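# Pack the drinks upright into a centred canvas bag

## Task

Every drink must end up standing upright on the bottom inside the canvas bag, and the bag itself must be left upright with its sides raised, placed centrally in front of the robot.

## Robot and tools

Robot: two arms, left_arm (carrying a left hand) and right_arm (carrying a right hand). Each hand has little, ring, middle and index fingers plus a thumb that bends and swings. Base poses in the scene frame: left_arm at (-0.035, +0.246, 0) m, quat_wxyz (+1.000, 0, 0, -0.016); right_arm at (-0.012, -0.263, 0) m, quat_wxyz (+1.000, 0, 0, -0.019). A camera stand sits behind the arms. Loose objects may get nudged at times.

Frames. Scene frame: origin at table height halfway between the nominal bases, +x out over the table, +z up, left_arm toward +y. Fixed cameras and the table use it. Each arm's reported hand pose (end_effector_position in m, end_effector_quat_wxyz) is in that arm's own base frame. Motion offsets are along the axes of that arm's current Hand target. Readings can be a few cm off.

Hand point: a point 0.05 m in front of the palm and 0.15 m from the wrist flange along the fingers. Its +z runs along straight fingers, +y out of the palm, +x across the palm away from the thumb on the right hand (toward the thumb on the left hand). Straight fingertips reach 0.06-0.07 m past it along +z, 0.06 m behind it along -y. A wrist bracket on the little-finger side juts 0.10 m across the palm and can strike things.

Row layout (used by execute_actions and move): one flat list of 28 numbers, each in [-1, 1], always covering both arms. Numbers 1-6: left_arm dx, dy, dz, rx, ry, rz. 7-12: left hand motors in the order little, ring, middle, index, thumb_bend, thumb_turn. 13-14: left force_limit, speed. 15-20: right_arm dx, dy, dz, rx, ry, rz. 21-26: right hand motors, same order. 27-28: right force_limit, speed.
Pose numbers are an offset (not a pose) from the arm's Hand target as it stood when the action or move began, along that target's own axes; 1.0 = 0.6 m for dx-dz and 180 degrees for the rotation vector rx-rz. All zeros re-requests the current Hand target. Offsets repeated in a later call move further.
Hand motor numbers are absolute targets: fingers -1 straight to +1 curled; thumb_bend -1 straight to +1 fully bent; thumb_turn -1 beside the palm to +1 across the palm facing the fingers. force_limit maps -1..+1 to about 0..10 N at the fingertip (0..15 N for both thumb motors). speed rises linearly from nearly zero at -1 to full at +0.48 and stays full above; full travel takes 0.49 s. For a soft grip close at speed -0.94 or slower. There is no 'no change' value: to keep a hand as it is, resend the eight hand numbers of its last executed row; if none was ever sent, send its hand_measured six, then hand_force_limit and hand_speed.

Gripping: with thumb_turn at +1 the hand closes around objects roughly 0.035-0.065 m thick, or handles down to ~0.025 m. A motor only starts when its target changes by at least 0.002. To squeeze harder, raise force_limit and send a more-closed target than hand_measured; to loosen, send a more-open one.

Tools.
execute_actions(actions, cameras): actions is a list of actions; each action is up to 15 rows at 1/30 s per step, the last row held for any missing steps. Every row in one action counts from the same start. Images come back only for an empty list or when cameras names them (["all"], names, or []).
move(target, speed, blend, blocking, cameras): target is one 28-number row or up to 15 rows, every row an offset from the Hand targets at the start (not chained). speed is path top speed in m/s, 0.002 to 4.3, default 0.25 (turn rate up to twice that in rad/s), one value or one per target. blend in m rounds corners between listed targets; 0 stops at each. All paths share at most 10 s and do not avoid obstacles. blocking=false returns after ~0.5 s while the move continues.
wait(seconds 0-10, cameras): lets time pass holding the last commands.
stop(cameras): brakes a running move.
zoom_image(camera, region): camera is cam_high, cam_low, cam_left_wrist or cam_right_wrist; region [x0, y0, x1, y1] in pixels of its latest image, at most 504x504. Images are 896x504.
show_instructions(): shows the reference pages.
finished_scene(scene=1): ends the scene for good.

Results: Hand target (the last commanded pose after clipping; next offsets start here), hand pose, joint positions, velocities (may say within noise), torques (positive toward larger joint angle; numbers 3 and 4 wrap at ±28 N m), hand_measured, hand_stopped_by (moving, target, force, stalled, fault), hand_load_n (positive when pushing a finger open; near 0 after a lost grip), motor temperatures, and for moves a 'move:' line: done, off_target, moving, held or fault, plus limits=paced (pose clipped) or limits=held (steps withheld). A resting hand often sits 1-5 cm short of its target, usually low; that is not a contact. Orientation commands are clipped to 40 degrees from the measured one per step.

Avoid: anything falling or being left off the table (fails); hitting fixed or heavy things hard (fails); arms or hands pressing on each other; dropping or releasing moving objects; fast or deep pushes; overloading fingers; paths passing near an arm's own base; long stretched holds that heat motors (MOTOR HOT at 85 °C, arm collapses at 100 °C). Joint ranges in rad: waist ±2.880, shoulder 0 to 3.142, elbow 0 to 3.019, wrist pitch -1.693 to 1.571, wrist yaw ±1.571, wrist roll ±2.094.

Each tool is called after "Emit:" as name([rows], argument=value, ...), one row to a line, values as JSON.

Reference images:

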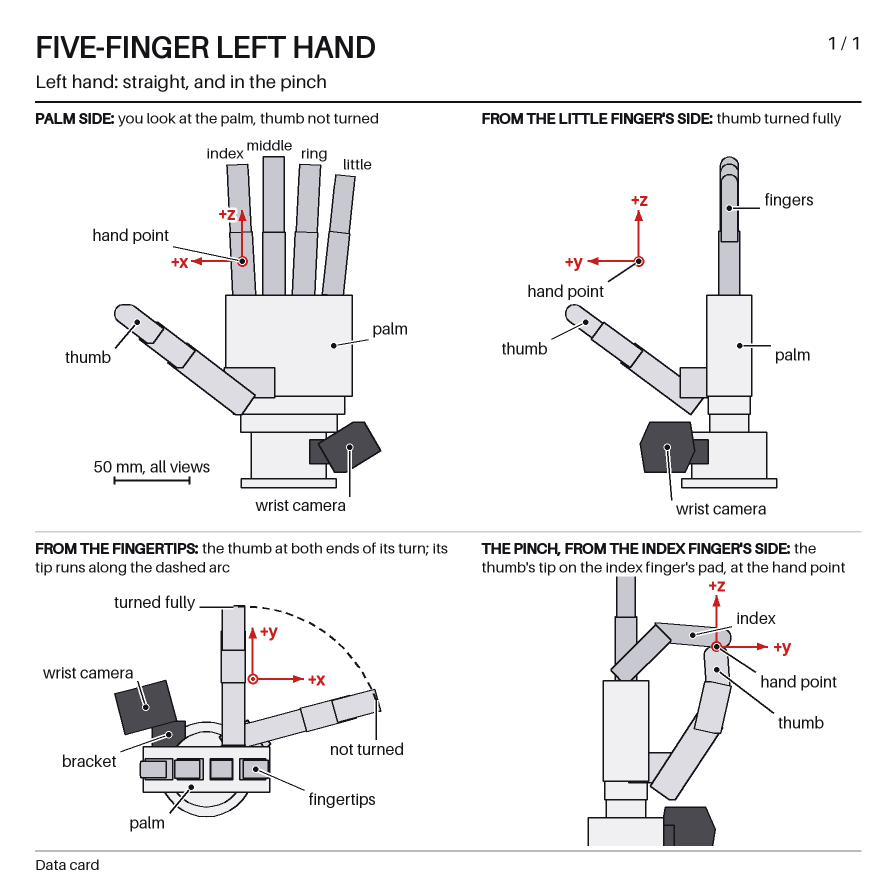

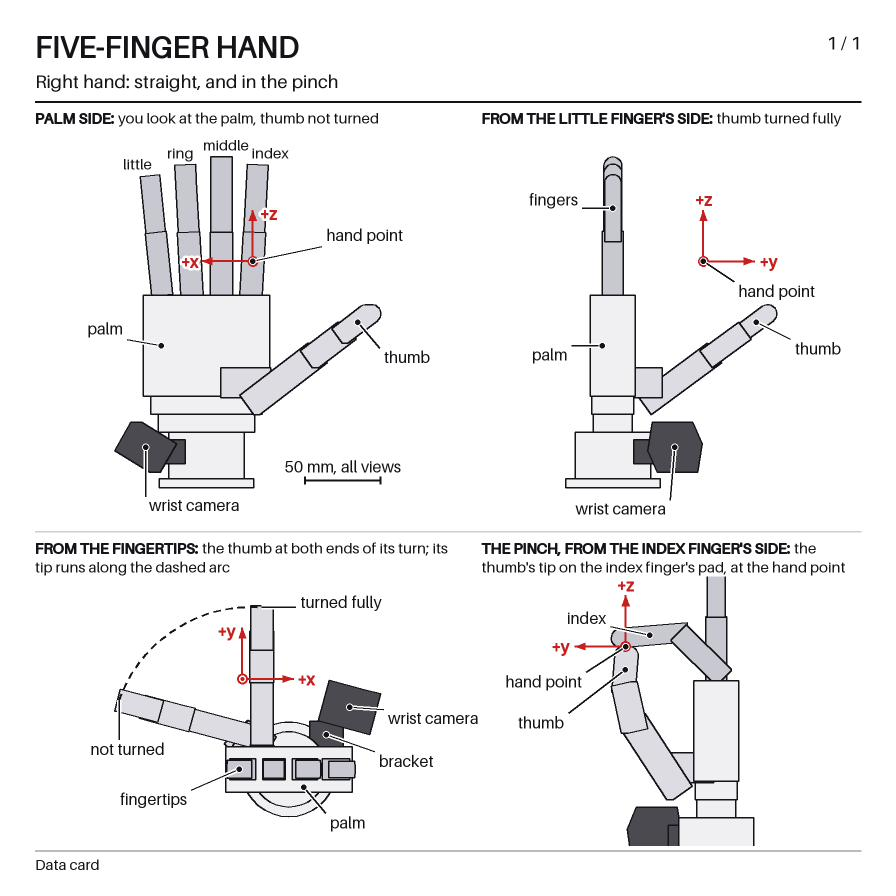

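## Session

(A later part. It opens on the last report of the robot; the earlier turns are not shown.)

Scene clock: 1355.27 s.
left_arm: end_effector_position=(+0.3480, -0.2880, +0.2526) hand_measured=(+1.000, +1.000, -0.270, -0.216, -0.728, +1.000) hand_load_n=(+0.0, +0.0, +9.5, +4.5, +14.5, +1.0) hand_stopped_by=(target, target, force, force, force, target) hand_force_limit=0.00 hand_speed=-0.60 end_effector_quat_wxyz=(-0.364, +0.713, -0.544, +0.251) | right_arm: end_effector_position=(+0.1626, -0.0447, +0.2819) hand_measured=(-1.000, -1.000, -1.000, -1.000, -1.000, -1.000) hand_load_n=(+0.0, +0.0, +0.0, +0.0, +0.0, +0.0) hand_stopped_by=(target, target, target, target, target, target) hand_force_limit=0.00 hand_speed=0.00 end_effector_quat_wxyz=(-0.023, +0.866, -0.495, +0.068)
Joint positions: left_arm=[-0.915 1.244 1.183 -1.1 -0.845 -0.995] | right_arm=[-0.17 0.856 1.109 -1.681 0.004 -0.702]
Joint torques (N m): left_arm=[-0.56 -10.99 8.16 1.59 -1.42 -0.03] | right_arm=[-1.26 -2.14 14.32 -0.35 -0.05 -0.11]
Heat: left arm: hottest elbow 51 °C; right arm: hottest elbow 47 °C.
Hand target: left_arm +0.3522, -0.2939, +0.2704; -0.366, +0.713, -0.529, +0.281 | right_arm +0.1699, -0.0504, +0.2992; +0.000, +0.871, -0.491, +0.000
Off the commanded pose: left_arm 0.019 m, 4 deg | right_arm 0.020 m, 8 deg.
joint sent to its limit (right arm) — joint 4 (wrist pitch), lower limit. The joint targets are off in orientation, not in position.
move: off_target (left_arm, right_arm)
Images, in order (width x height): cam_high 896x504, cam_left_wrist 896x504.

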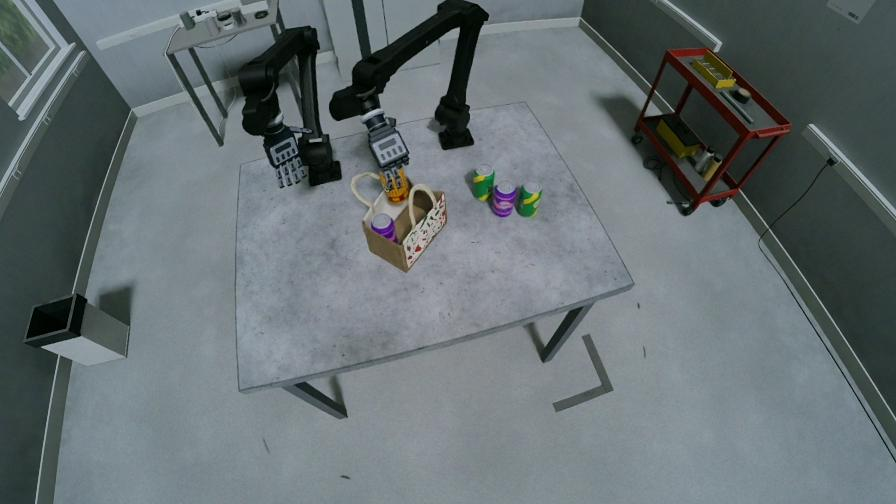

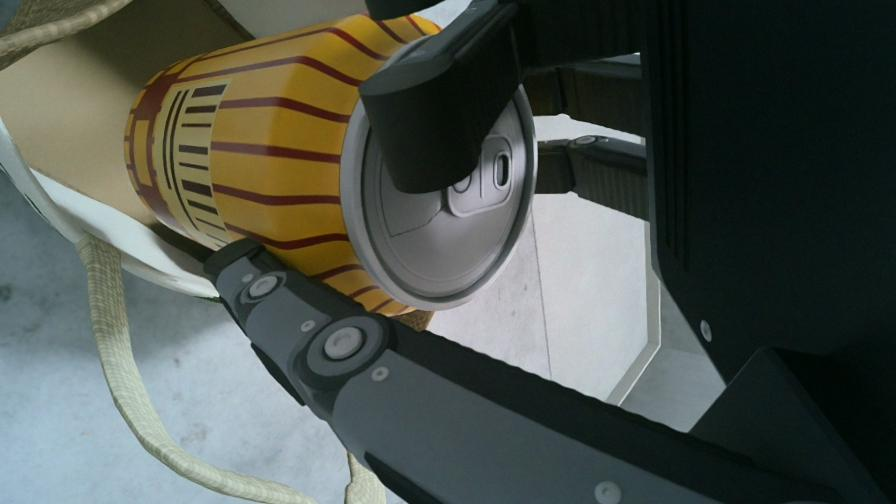

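Emit:
move(target=[0,0.1843,0.1291,0,0,0,1,1,0.3,0.3,-0.3,1,0,-0.6,0,0,0,0,0,0,-1,-1,-1,-1,-1,-1,0,0], speed=0.08, cameras=["cam_high","cam_left_wrist"])

Emit:
zoom_image(camera="cam_high", region=[330, 130, 480, 280])

Scene clock: 1372.80 s.
left_arm: end_effector_position=(+0.3461, -0.2855, +0.1249) hand_measured=(+1.000, +1.000, -0.270, -0.216, -0.728, +1.000) hand_load_n=(+0.0, +0.0, +9.0, +4.5, +14.5, +0.5) hand_stopped_by=(target, target, force, force, force, target) hand_force_limit=0.00 hand_speed=-0.60 end_effector_quat_wxyz=(-0.365, +0.711, -0.545, +0.255) | right_arm: end_effector_position=(+0.1626, -0.0447, +0.2819) hand_measured=(-1.000, -1.000, -1.000, -1.000, -1.000, -1.000) hand_load_n=(+0.0, +0.0, +0.0, +0.0, +0.0, +0.0) hand_stopped_by=(target, target, target, target, target, target) hand_force_limit=0.00 hand_speed=0.00 end_effector_quat_wxyz=(-0.023, +0.866, -0.495, +0.068)
Joint positions: left_arm=[-0.916 1.314 0.895 -0.729 -0.847 -0.985] | right_arm=[-0.17 0.856 1.109 -1.681 0.004 -0.702]
Joint torques (N m): left_arm=[-0.73 -9.52 7.51 1.72 -1.41 -0.06] | right_arm=[-1.26 -2.02 14.35 -0.34 -0.05 -0.11]
Heat: left arm: hottest elbow 50 °C; right arm: hottest elbow 48 °C.
Hand target: left_arm +0.3526, -0.2958, +0.1354; -0.366, +0.713, -0.529, +0.281 | right_arm +0.1699, -0.0504, +0.2992; +0.000, +0.871, -0.491, +0.000
Off the commanded pose: left_arm 0.016 m, 4 deg | right_arm 0.020 m, 8 deg.
joint sent to its limit (right arm) — joint 4 (wrist pitch), lower limit. The joint targets are off in orientation, not in position.
move: off_target (left_arm, right_arm)
Images, in order (width x height): cam_high 896x504, cam_left_wrist 896x504.

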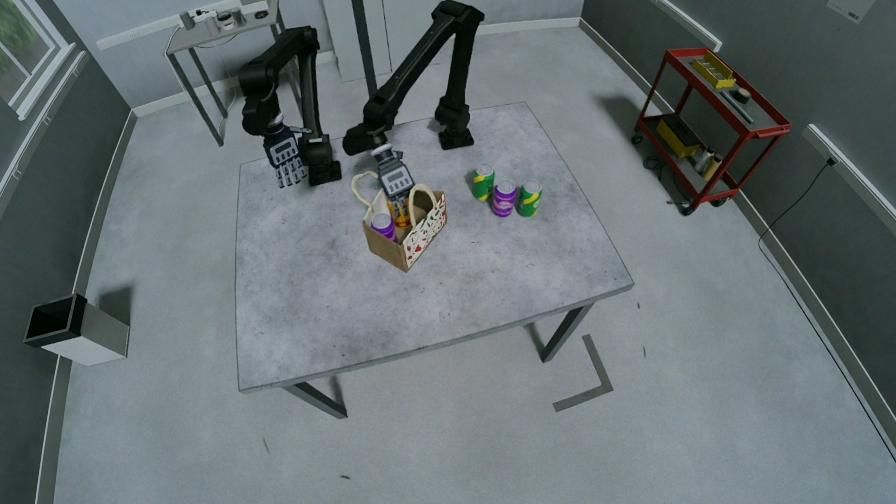

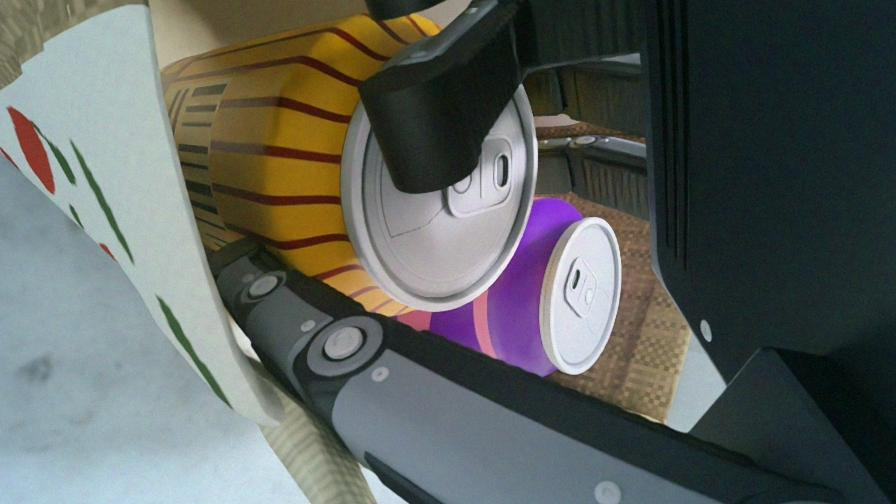

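Scaled by 3.360.

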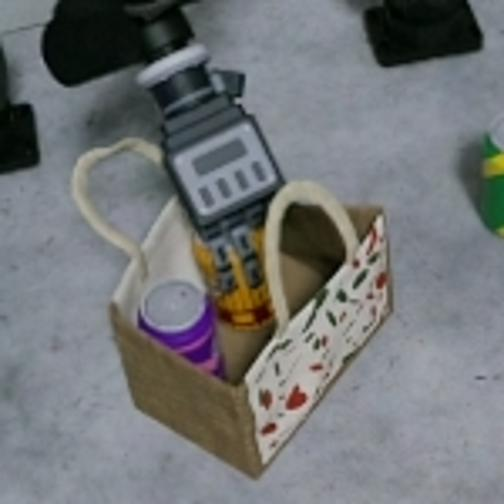

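Emit:
move([
  [0.0448,-0.0093,0.0133,0,0,0,1,1,0.3,0.3,-0.3,1,0,-0.6,0,0,0,0,0,0,-1,-1,-1,-1,-1,-1,0,0],
  [0.0448,0.007,0.0248,0,0,0,1,1,0.3,0.3,-0.3,1,0,-0.6,0,0,0,0,0,0,-1,-1,-1,-1,-1,-1,0,0],
  [0.0448,0.007,0.0248,0,0,0,1,1,-0.45,-0.45,-1,1,0,-0.3,0,0,0,0,0,0,-1,-1,-1,-1,-1,-1,0,0],
], speed=0.05, cameras=["cam_high","cam_left_wrist"])

Emit:
zoom_image(camera="cam_high", region=[330, 130, 480, 280])

Scene clock: 1393.93 s.
left_arm: end_effector_position=(+0.3605, -0.2994, +0.1141) hand_measured=(+1.000, +1.000, -0.450, -0.450, -1.000, +1.000) hand_load_n=(+0.0, +0.0, +0.0, +0.0, +0.0, +0.0) hand_stopped_by=(target, target, target, target, target, target) hand_force_limit=0.00 hand_speed=-0.30 end_effector_quat_wxyz=(-0.372, +0.711, -0.537, +0.260) | right_arm: end_effector_position=(+0.1626, -0.0447, +0.2819) hand_measured=(-1.000, -1.000, -1.000, -1.000, -1.000, -1.000) hand_load_n=(+0.0, +0.0, +0.0, +0.0, +0.0, +0.0) hand_stopped_by=(target, target, target, target, target, target) hand_force_limit=0.00 hand_speed=0.00 end_effector_quat_wxyz=(-0.023, +0.866, -0.495, +0.068)
Joint positions: left_arm=[-0.918 1.38 0.919 -0.68 -0.868 -0.992] | right_arm=[-0.17 0.856 1.109 -1.681 0.004 -0.702]
Joint torques (N m): left_arm=[-0.56 -8.35 9.48 1.28 -0.52 -0.06] | right_arm=[-0.97 -2.08 14.35 -0.4 -0.04 -0.1]
Heat: left arm: hottest elbow 47 °C; right arm: hottest elbow 48 °C.
Hand target: left_arm +0.3697, -0.3189, +0.1238; -0.366, +0.713, -0.529, +0.281 | right_arm +0.1699, -0.0504, +0.2992; +0.000, +0.871, -0.491, +0.000
Off the commanded pose: left_arm 0.024 m, 3 deg | right_arm 0.020 m, 8 deg.
joint sent to its limit (right arm) — joint 4 (wrist pitch), lower limit. The joint targets are off in orientation, not in position.
move: off_target (left_arm, right_arm); target 3's new numbers were sent with left_arm's hand 0.026 m and 3 deg from that target
Images, in order (width x height): cam_high 896x504, cam_left_wrist 896x504.

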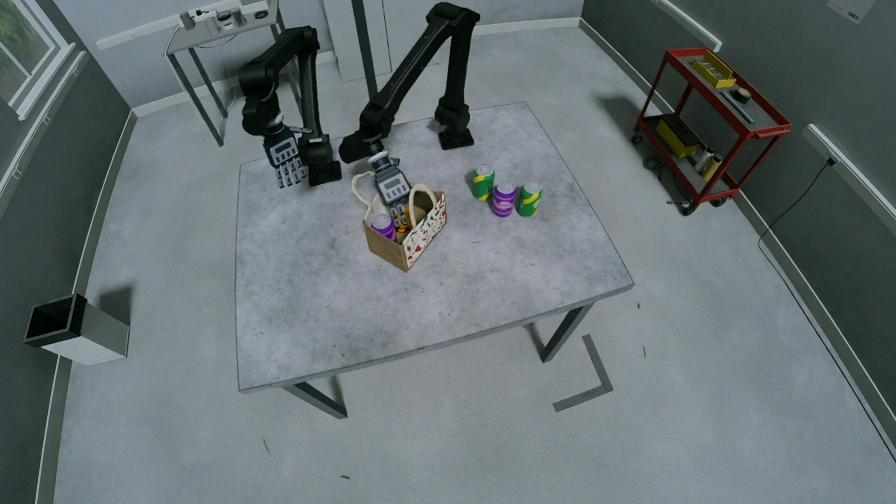

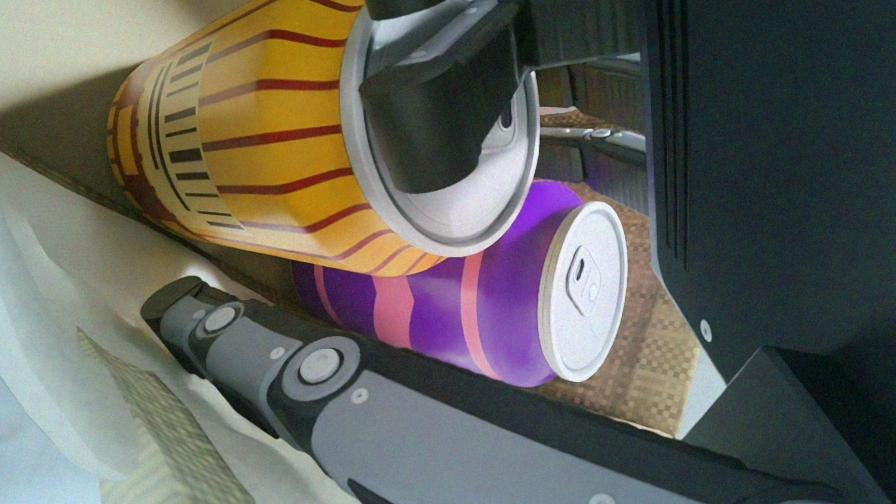

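Scaled by 3.360.

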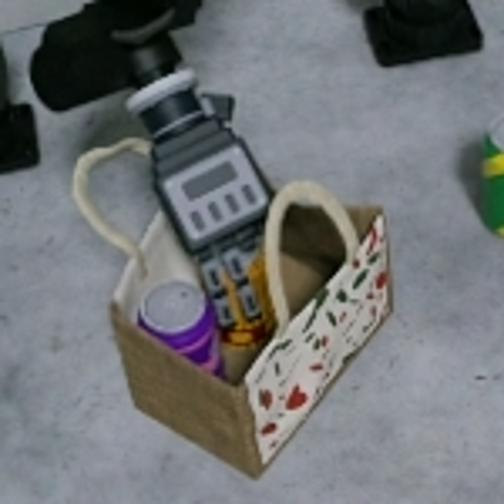

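Emit:
move(target=[0,-0.3222,-0.2256,0,0,0,1,1,-0.45,-0.45,-1,1,0,-0.3,0,0,0,0,0,0,-1,-1,-1,-1,-1,-1,0,0], speed=0.15, cameras=["cam_high","cam_left_wrist"])

Emit:
zoom_image(camera="cam_high", region=[330, 130, 480, 280])

Scene clock: 1402.43 s.
left_arm: end_effector_position=(+0.3645, -0.3046, +0.3391) hand_measured=(+1.000, +1.000, -0.450, -0.450, -1.000, +1.000) hand_load_n=(+0.0, +0.0, +0.0, +0.0, +0.0, +0.0) hand_stopped_by=(target, target, target, target, target, target) hand_force_limit=0.00 hand_speed=-0.30 end_effector_quat_wxyz=(-0.371, +0.712, -0.534, +0.265) | right_arm: end_effector_position=(+0.1626, -0.0447, +0.2819) hand_measured=(-1.000, -1.000, -1.000, -1.000, -1.000, -1.000) hand_load_n=(+0.0, +0.0, +0.0, +0.0, -0.5, +0.0) hand_stopped_by=(target, target, target, target, target, target) hand_force_limit=0.00 hand_speed=0.00 end_effector_quat_wxyz=(-0.023, +0.866, -0.495, +0.068)
Joint positions: left_arm=[-0.918 1.297 1.443 -1.276 -0.868 -0.995] | right_arm=[-0.17 0.856 1.109 -1.681 0.004 -0.702]
Joint torques (N m): left_arm=[-0.26 -8.64 11.93 0.03 -0.43 0.01] | right_arm=[-1.2 -2.14 14.28 -0.36 -0.05 -0.12]
Heat: left arm: hottest elbow 48 °C; right arm: hottest elbow 48 °C.
Hand target: left_arm +0.3691, -0.3158, +0.3598; -0.366, +0.713, -0.529, +0.281 | right_arm +0.1699, -0.0504, +0.2992; +0.000, +0.871, -0.491, +0.000
Off the commanded pose: left_arm 0.024 m, 2 deg | right_arm 0.020 m, 8 deg.
joint sent to its limit (right arm) — joint 4 (wrist pitch), lower limit. The joint targets are off in orientation, not in position.
move: off_target (left_arm, right_arm)
Images, in order (width x height): cam_high 896x504, cam_left_wrist 896x504.

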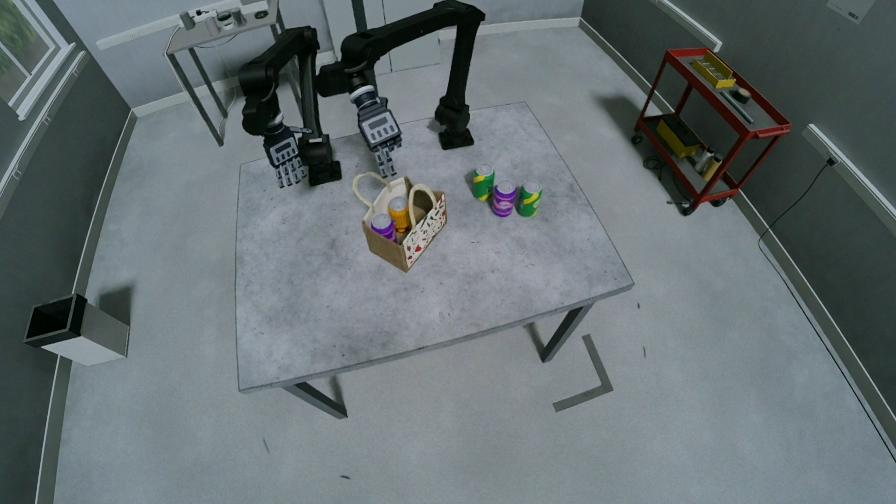

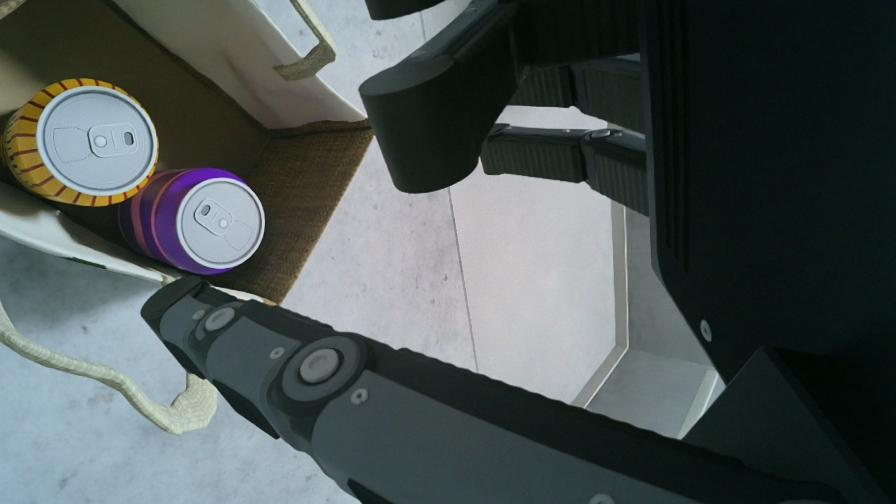

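Scaled by 3.360.

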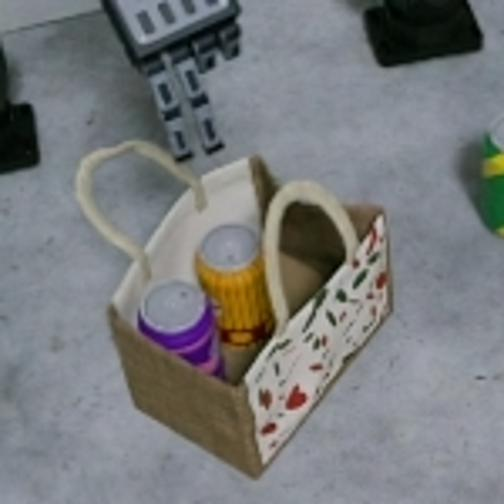

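Emit:
move([
  [-0.4173,-0.0457,0.1527,-0.014,0.0351,0.0295,1,1,-0.8,-0.8,-1,1,0,0,0,0,0,0,0,0,-1,-1,-1,-1,-1,-1,0,0],
  [-0.6497,0.0698,0.3218,-0.028,0.0702,0.0589,1,1,-0.8,-0.8,-1,1,0,0,0,0,0,0,0,0,-1,-1,-1,-1,-1,-1,0,0],
], speed=0.3, blend=[0.05,0], cameras=["cam_high","cam_left_wrist"])

Scene clock: 1454.83 s.
left_arm: end_effector_position=(+0.3814, +0.0874, +0.2085) hand_measured=(+1.000, +1.000, -0.800, -0.800, -1.000, +1.000) hand_load_n=(+0.0, +0.0, +0.0, +0.0, +0.0, +0.0) hand_stopped_by=(target, target, target, target, target, target) hand_force_limit=0.00 hand_speed=0.00 end_effector_quat_wxyz=(-0.287, +0.650, -0.639, +0.295) | right_arm: end_effector_position=(+0.1626, -0.0447, +0.2819) hand_measured=(-1.000, -1.000, -1.000, -1.000, -1.000, -1.000) hand_load_n=(+0.0, +0.0, +0.0, +0.0, +0.0, +0.0) hand_stopped_by=(target, target, target, target, target, target) hand_force_limit=0.00 hand_speed=0.00 end_effector_quat_wxyz=(-0.023, +0.866, -0.495, +0.068)
Joint positions: left_arm=[0.413 0.983 0.851 -0.635 0.31 0.264] | right_arm=[-0.17 0.856 1.109 -1.681 0.004 -0.702]
Joint torques (N m): left_arm=[1.32 -4.72 8.08 2.18 0.43 0.14] | right_arm=[-1.03 -2.14 14.37 -0.36 -0.04 -0.1]
Motor temperatures (°C): left_arm=[28 32 54 28 28 25] | right_arm=[26 30 48 25 27 27]
Heat: left arm: hottest elbow 54 °C; right arm: hottest elbow 48 °C.
Hand target: left_arm +0.3876, +0.0941, +0.2093; -0.298, +0.641, -0.641, +0.299 | right_arm +0.1699, -0.0504, +0.2992; +0.000, +0.871, -0.491, +0.000
Off the commanded pose: left_arm 0.009 m, 2 deg | right_arm 0.020 m, 8 deg.
joint sent to its limit (right arm) — joint 4 (wrist pitch), lower limit. The joint targets are off in orientation, not in position.
move: off_target (right_arm)
Images, in order (width x height): cam_high 896x504, cam_left_wrist 896x504.

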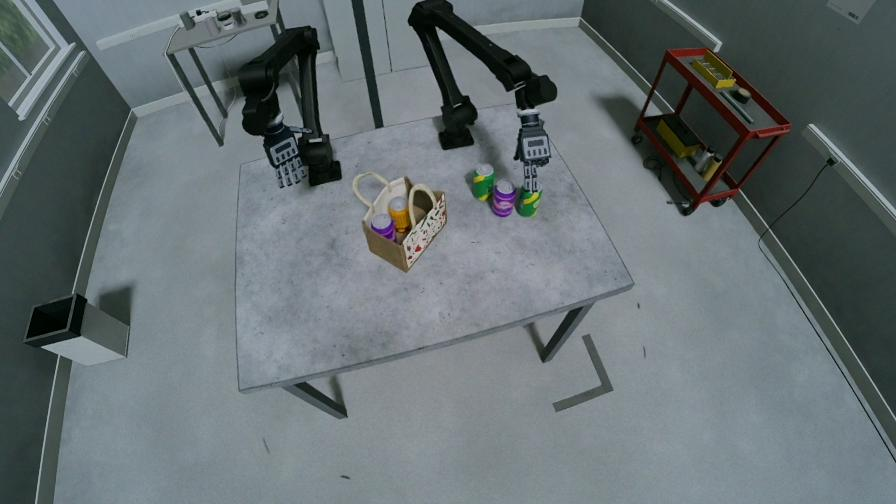

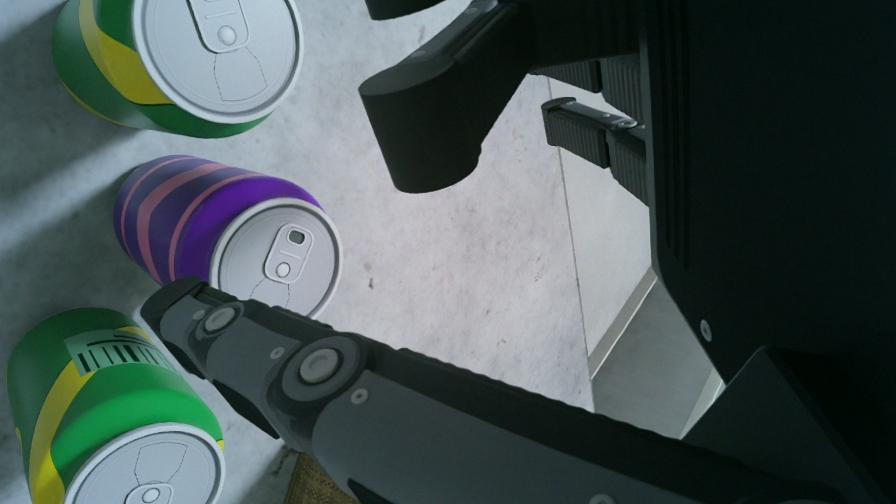

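Emit:
move([
  [-0.0715,0.0038,-0.0047,0,0,0,1,1,-0.8,-0.8,-1,1,0,0,0,0,0,0,0,0,-1,-1,-1,-1,-1,-1,0,0],
  [-0.0715,0.1395,0.1093,0,0,0,1,1,-0.8,-0.8,-1,1,0,0,0,0,0,0,0,0,-1,-1,-1,-1,-1,-1,0,0],
  [-0.0715,0.1395,0.1093,0,0,0,1,1,0.3,0.3,-0.3,1,0,-0.6,0,0,0,0,0,0,-1,-1,-1,-1,-1,-1,0,0],
], speed=[0.15,0.1,0.1], blend=[0.01,0,0], cameras=["cam_high","cam_left_wrist"])

Scene clock: 1487.20 s.
left_arm: end_effector_position=(+0.3825, +0.1328, +0.1073) hand_measured=(+1.000, +1.000, -0.256, -0.254, -0.728, +1.000) hand_load_n=(+0.0, +0.0, +8.5, +6.5, +15.5, +0.0) hand_stopped_by=(target, target, force, force, force, target) hand_force_limit=0.00 hand_speed=-0.60 end_effector_quat_wxyz=(-0.293, +0.647, -0.638, +0.298) | right_arm: end_effector_position=(+0.1626, -0.0447, +0.2819) hand_measured=(-1.000, -1.000, -1.000, -1.000, -1.000, -1.000) hand_load_n=(-0.5, +0.0, +0.0, +0.0, +0.0, +0.0) hand_stopped_by=(target, target, target, target, target, target) hand_force_limit=0.00 hand_speed=0.00 end_effector_quat_wxyz=(-0.023, +0.866, -0.495, +0.068)
Joint positions: left_arm=[0.543 1.142 0.676 -0.321 0.404 0.359] | right_arm=[-0.17 0.856 1.109 -1.681 0.004 -0.702]
Joint torques (N m): left_arm=[1.14 -5.77 6.79 1.92 0.39 0.13] | right_arm=[-1.03 -2.08 14.28 -0.29 -0.04 -0.12]
Motor temperatures (°C): left_arm=[28 31 49 29 28 25] | right_arm=[26 30 48 25 27 27]
Heat: left arm: hottest elbow 49 °C; right arm: hottest elbow 48 °C.
Hand target: left_arm +0.3840, +0.1368, +0.1030; -0.298, +0.641, -0.641, +0.299 | right_arm +0.1699, -0.0504, +0.2992; +0.000, +0.871, -0.491, +0.000
Off the commanded pose: left_arm 0.006 m, 1 deg | right_arm 0.020 m, 8 deg.
joint sent to its limit (right arm) — joint 4 (wrist pitch), lower limit. The joint targets are off in orientation, not in position.
move: off_target (right_arm)
Images, in order (width x height): cam_high 896x504, cam_left_wrist 896x504.

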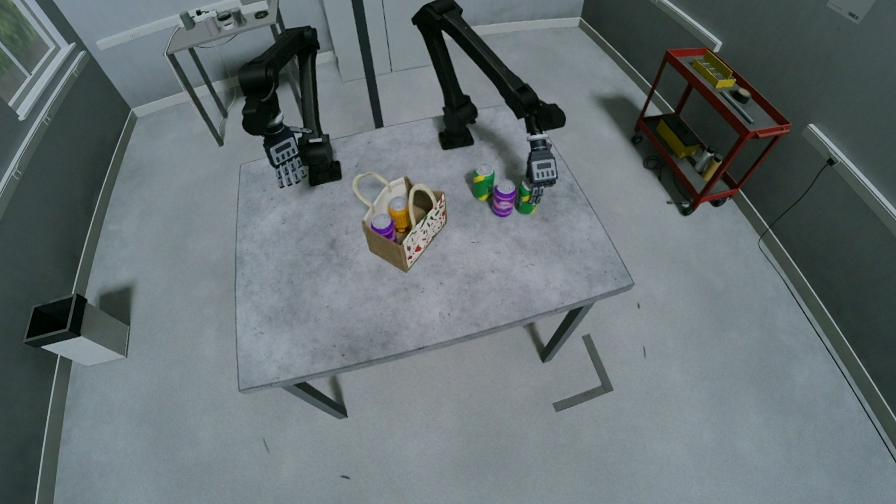

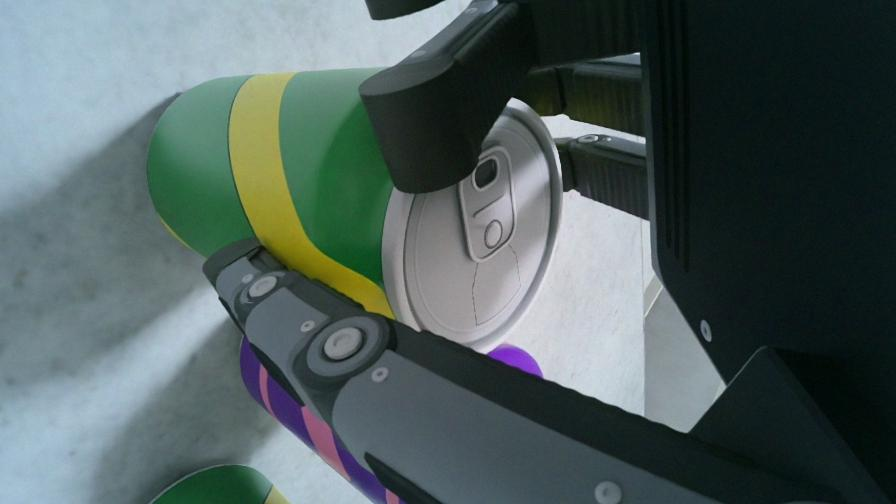

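Emit:
move([
  [0.0117,-0.3537,-0.2968,0,0,0,1,1,0.3,0.3,-0.3,1,0,-0.6,0,0,0,0,0,0,-1,-1,-1,-1,-1,-1,0,0],
  [0.3117,-0.3857,-0.3107,0.014,-0.0351,-0.0295,1,1,0.3,0.3,-0.3,1,0,-0.6,0,0,0,0,0,0,-1,-1,-1,-1,-1,-1,0,0],
  [0.6867,-0.3813,-0.3028,0.028,-0.0702,-0.0589,1,1,0.3,0.3,-0.3,1,0,-0.6,0,0,0,0,0,0,-1,-1,-1,-1,-1,-1,0,0],
], speed=[0.15,0.2,0.25], blend=[0.04,0.05,0], cameras=["cam_high","cam_low","cam_left_wrist"])

Emit:
zoom_image(camera="cam_high", region=[330, 130, 480, 280])

Scene clock: 1568.80 s.
left_arm: end_effector_position=(+0.3810, -0.2662, +0.3518) hand_measured=(+1.000, +1.000, -0.256, -0.254, -0.730, +1.000) hand_load_n=(+0.0, +0.0, +8.0, +7.0, +15.5, +1.0) hand_stopped_by=(target, target, force, force, force, target) hand_force_limit=0.00 hand_speed=-0.60 end_effector_quat_wxyz=(-0.364, +0.706, -0.558, +0.241) | right_arm: end_effector_position=(+0.1626, -0.0447, +0.2819) hand_measured=(-1.000, -1.000, -1.000, -1.000, -1.000, -1.000) hand_load_n=(+0.0, +0.0, +0.0, +0.0, +0.0, +0.0) hand_stopped_by=(target, target, target, target, target, target) hand_force_limit=0.00 hand_speed=0.00 end_effector_quat_wxyz=(-0.023, +0.866, -0.495, +0.068)
Joint positions: left_arm=[-0.807 1.267 1.461 -1.264 -0.787 -0.828] | right_arm=[-0.17 0.856 1.109 -1.681 0.004 -0.702]
Joint torques (N m): left_arm=[-0.03 -9.64 13.91 0.4 -1.38 -0.09] | right_arm=[-1.14 -2.26 14.28 -0.39 -0.06 -0.12]
Heat: left arm: hottest elbow 46 °C; right arm: hottest elbow 48 °C.
Hand target: left_arm +0.3919, -0.2748, +0.3955; -0.366, +0.713, -0.529, +0.281 | right_arm +0.1699, -0.0504, +0.2992; +0.000, +0.871, -0.491, +0.000
Off the commanded pose: left_arm 0.046 m, 6 deg | right_arm 0.020 m, 8 deg.
joint sent to its limit (right arm) — joint 4 (wrist pitch), lower limit. The joint targets are off in orientation, not in position.
move: off_target (left_arm, right_arm)
Images, in order (width x height): cam_high 896x504, cam_low 896x504, cam_left_wrist 896x504.

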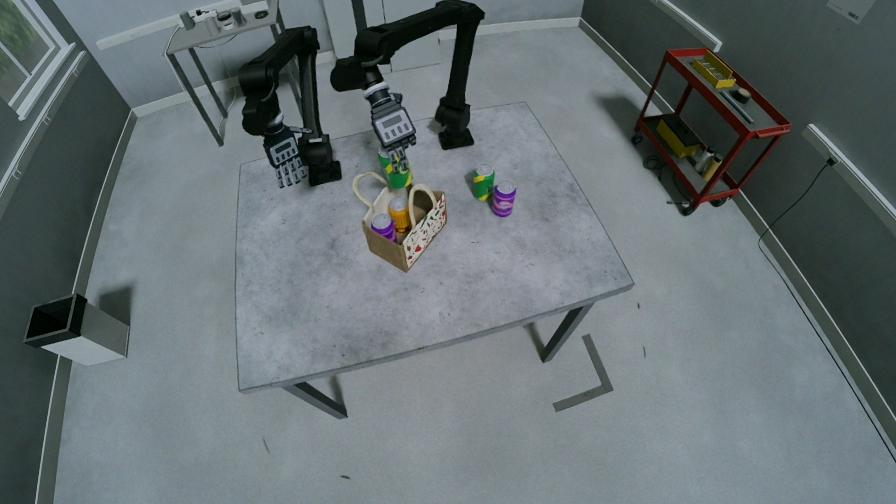

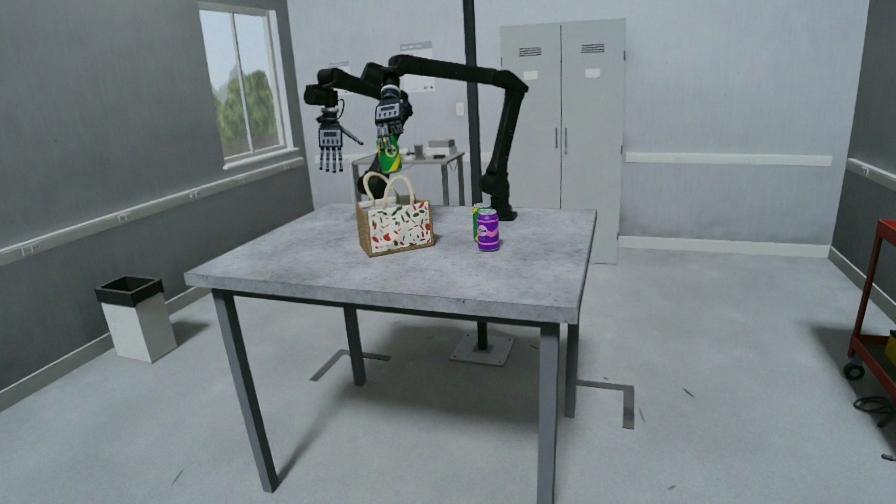

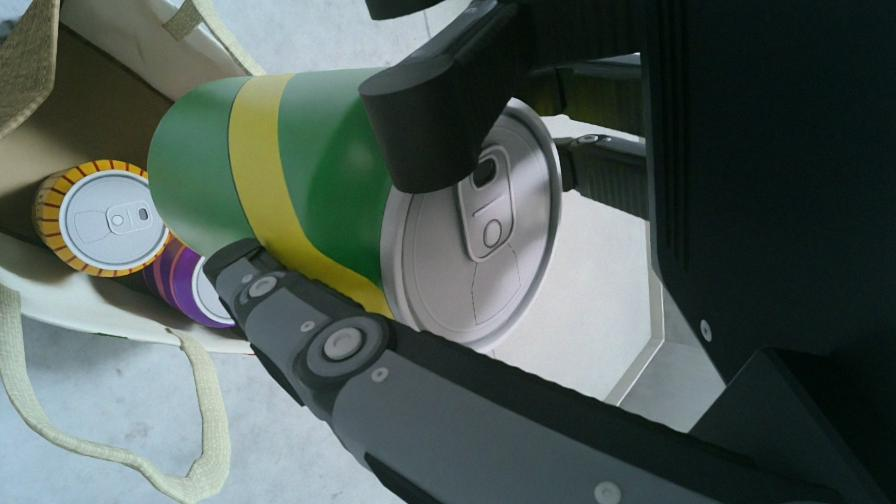

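Scaled by 3.360.

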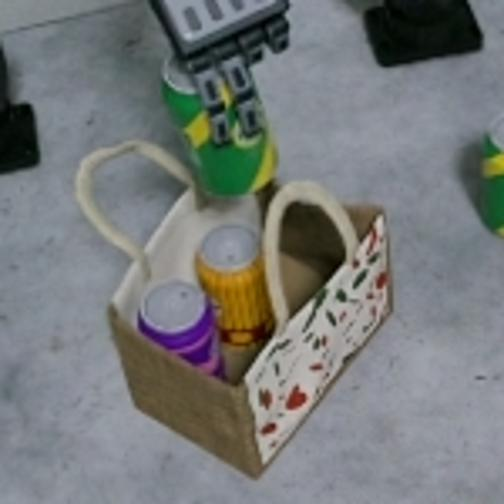

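Emit:
move([
  [-0.0077,0.1525,0.1032,0,0,0,1,1,0.3,0.3,-0.3,1,0,-0.6,0,0,0,0,0,0,-1,-1,-1,-1,-1,-1,0,0],
  [-0.103,0.0575,0.2388,0,0,0,1,1,0.3,0.3,-0.3,1,0,-0.6,0,0,0,0,0,0,-1,-1,-1,-1,-1,-1,0,0],
  [-0.103,-0.0523,0.1618,0,0,0,1,1,0.3,0.3,-0.3,1,0,-0.6,0,0,0,0,0,0,-1,-1,-1,-1,-1,-1,0,0],
  [-0.0825,0.0628,-0.0027,0,0,0,1,1,0.3,0.3,-0.3,1,0,-0.6,0,0,0,0,0,0,-1,-1,-1,-1,-1,-1,0,0],
], speed=[0.15,0.15,0.15,0.2], blend=[0.005,0.01,0.02,0], cameras=["cam_high","cam_low","cam_left_wrist"])

Emit:
zoom_image(camera="cam_high", region=[330, 130, 480, 280])

Scene clock: 1598.77 s.
left_arm: end_effector_position=(+0.3515, -0.2283, +0.3303) hand_measured=(+1.000, +1.000, -0.256, -0.254, -0.730, +1.000) hand_load_n=(+0.0, +0.5, +8.0, +6.5, +15.5, +1.0) hand_stopped_by=(target, target, force, force, force, target) hand_force_limit=0.00 hand_speed=-0.60 end_effector_quat_wxyz=(-0.364, +0.708, -0.552, +0.246) | right_arm: end_effector_position=(+0.1626, -0.0447, +0.2819) hand_measured=(-1.000, -1.000, -1.000, -1.000, -1.000, -1.000) hand_load_n=(+0.0, +0.0, +0.0, +0.0, -0.5, +0.0) hand_stopped_by=(target, target, target, target, target, target) hand_force_limit=0.00 hand_speed=0.00 end_effector_quat_wxyz=(-0.023, +0.866, -0.495, +0.068)
Joint positions: left_arm=[-0.794 1.125 1.287 -1.211 -0.784 -0.82] | right_arm=[-0.17 0.856 1.109 -1.681 0.004 -0.702]
Joint torques (N m): left_arm=[-0.79 -8.64 11.81 0.44 -1.36 -0.11] | right_arm=[-1.14 -2.08 14.27 -0.35 -0.05 -0.12]
Heat: left arm: hottest elbow 50 °C; right arm: hottest elbow 48 °C.
Hand target: left_arm +0.3560, -0.2342, +0.3650; -0.366, +0.713, -0.529, +0.281 | right_arm +0.1699, -0.0504, +0.2992; +0.000, +0.871, -0.491, +0.000
Off the commanded pose: left_arm 0.035 m, 5 deg | right_arm 0.020 m, 8 deg.
joint sent to its limit (right arm) — joint 4 (wrist pitch), lower limit. The joint targets are off in orientation, not in position.
move: off_target (left_arm, right_arm)
Images, in order (width x height): cam_high 896x504, cam_low 896x504, cam_left_wrist 896x504.

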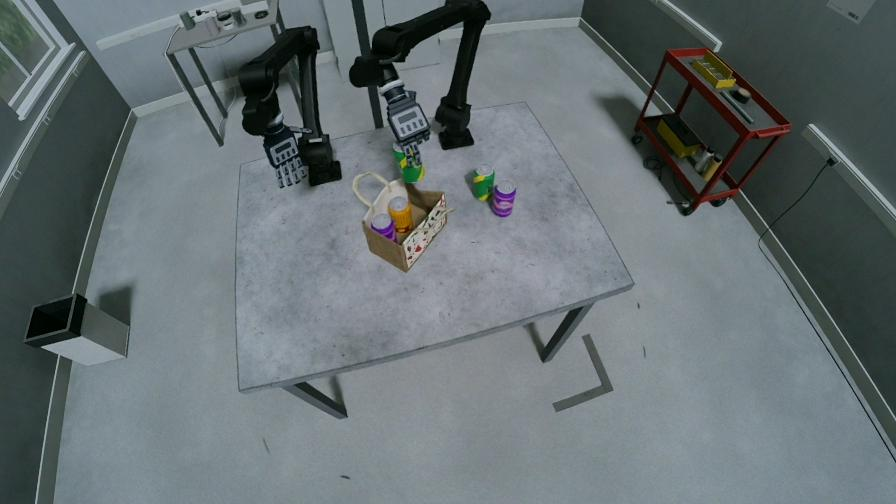

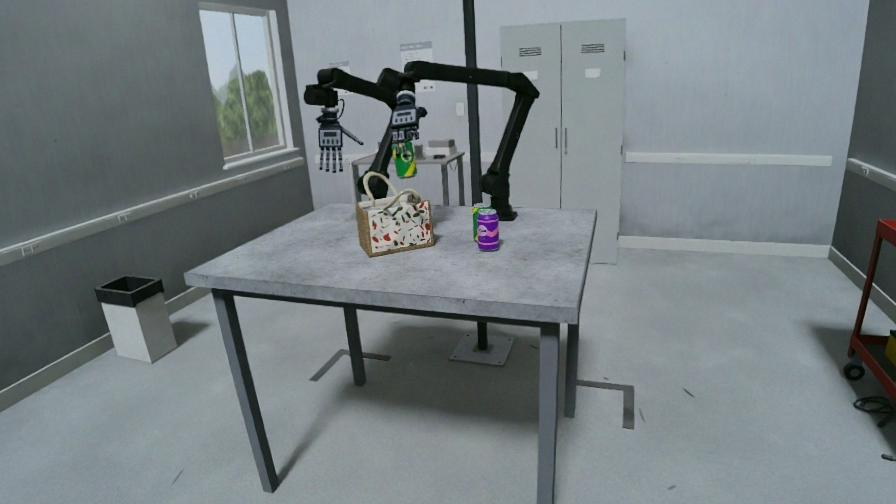

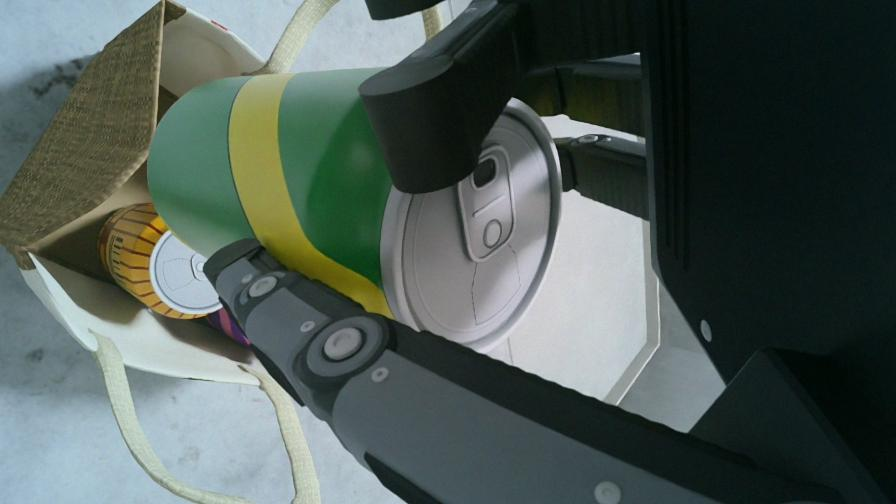

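Scaled by 3.360.

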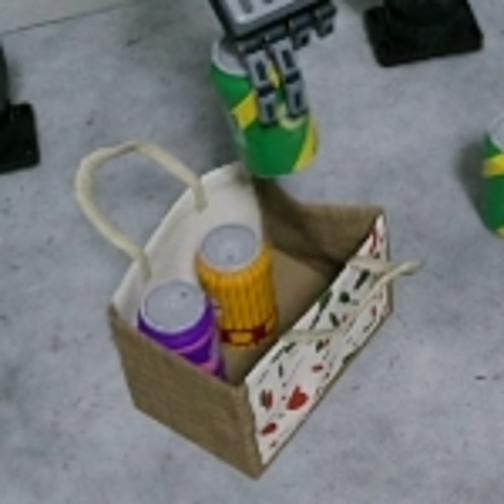

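Emit:
move(target=[-0.017,0.1418,0.097,0,0,0,1,1,0.3,0.3,-0.3,1,0,-0.6,0,0,0,0,0,0,-1,-1,-1,-1,-1,-1,0,0], speed=0.15, cameras=["cam_high","cam_left_wrist"])

Emit:
zoom_image(camera="cam_high", region=[350, 160, 460, 280])

Scene clock: 1634.87 s.
left_arm: end_effector_position=(+0.3489, -0.2252, +0.2489) hand_measured=(+1.000, +1.000, -0.256, -0.254, -0.730, +1.000) hand_load_n=(+0.0, +0.0, +8.0, +7.0, +15.0, +1.5) hand_stopped_by=(target, target, force, force, force, target) hand_force_limit=0.00 hand_speed=-0.60 end_effector_quat_wxyz=(-0.362, +0.713, -0.542, +0.259) | right_arm: end_effector_position=(+0.1626, -0.0447, +0.2819) hand_measured=(-1.000, -1.000, -1.000, -1.000, -1.000, -1.000) hand_load_n=(+0.0, +0.0, +0.0, +0.0, -0.5, +0.0) hand_stopped_by=(target, target, target, target, target, target) hand_force_limit=0.00 hand_speed=0.00 end_effector_quat_wxyz=(-0.023, +0.866, -0.495, +0.068)
Joint positions: left_arm=[-0.794 1.086 1.036 -0.977 -0.787 -0.836] | right_arm=[-0.17 0.856 1.109 -1.681 0.004 -0.702]
Joint torques (N m): left_arm=[0.09 -8.59 7.75 1.66 -1.08 0.01] | right_arm=[-1.14 -2.14 14.31 -0.36 -0.06 -0.12]
Heat: left arm: hottest elbow 53 °C; right arm: hottest elbow 48 °C.
Hand target: left_arm +0.3524, -0.2261, +0.2618; -0.366, +0.713, -0.529, +0.281 | right_arm +0.1699, -0.0504, +0.2992; +0.000, +0.871, -0.491, +0.000
Off the commanded pose: left_arm 0.013 m, 3 deg | right_arm 0.020 m, 8 deg.
joint sent to its limit (right arm) — joint 4 (wrist pitch), lower limit. The joint targets are off in orientation, not in position.
move: off_target (left_arm, right_arm)
Images, in order (width x height): cam_high 896x504, cam_left_wrist 896x504.

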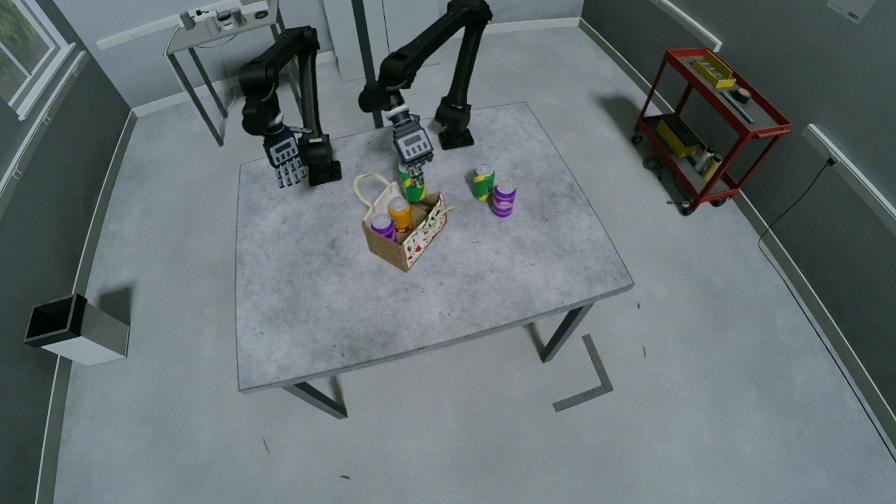

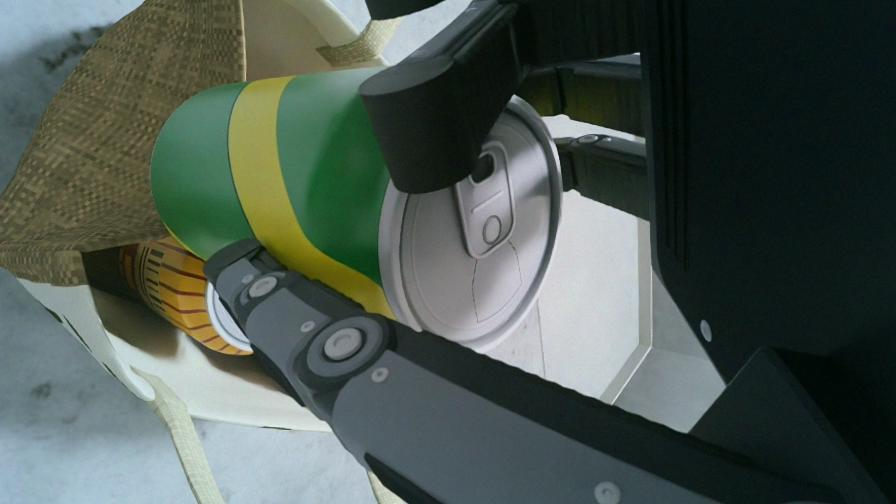

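Scaled by 4.200.

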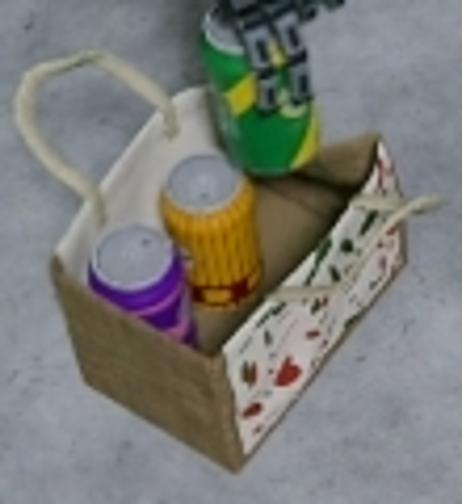

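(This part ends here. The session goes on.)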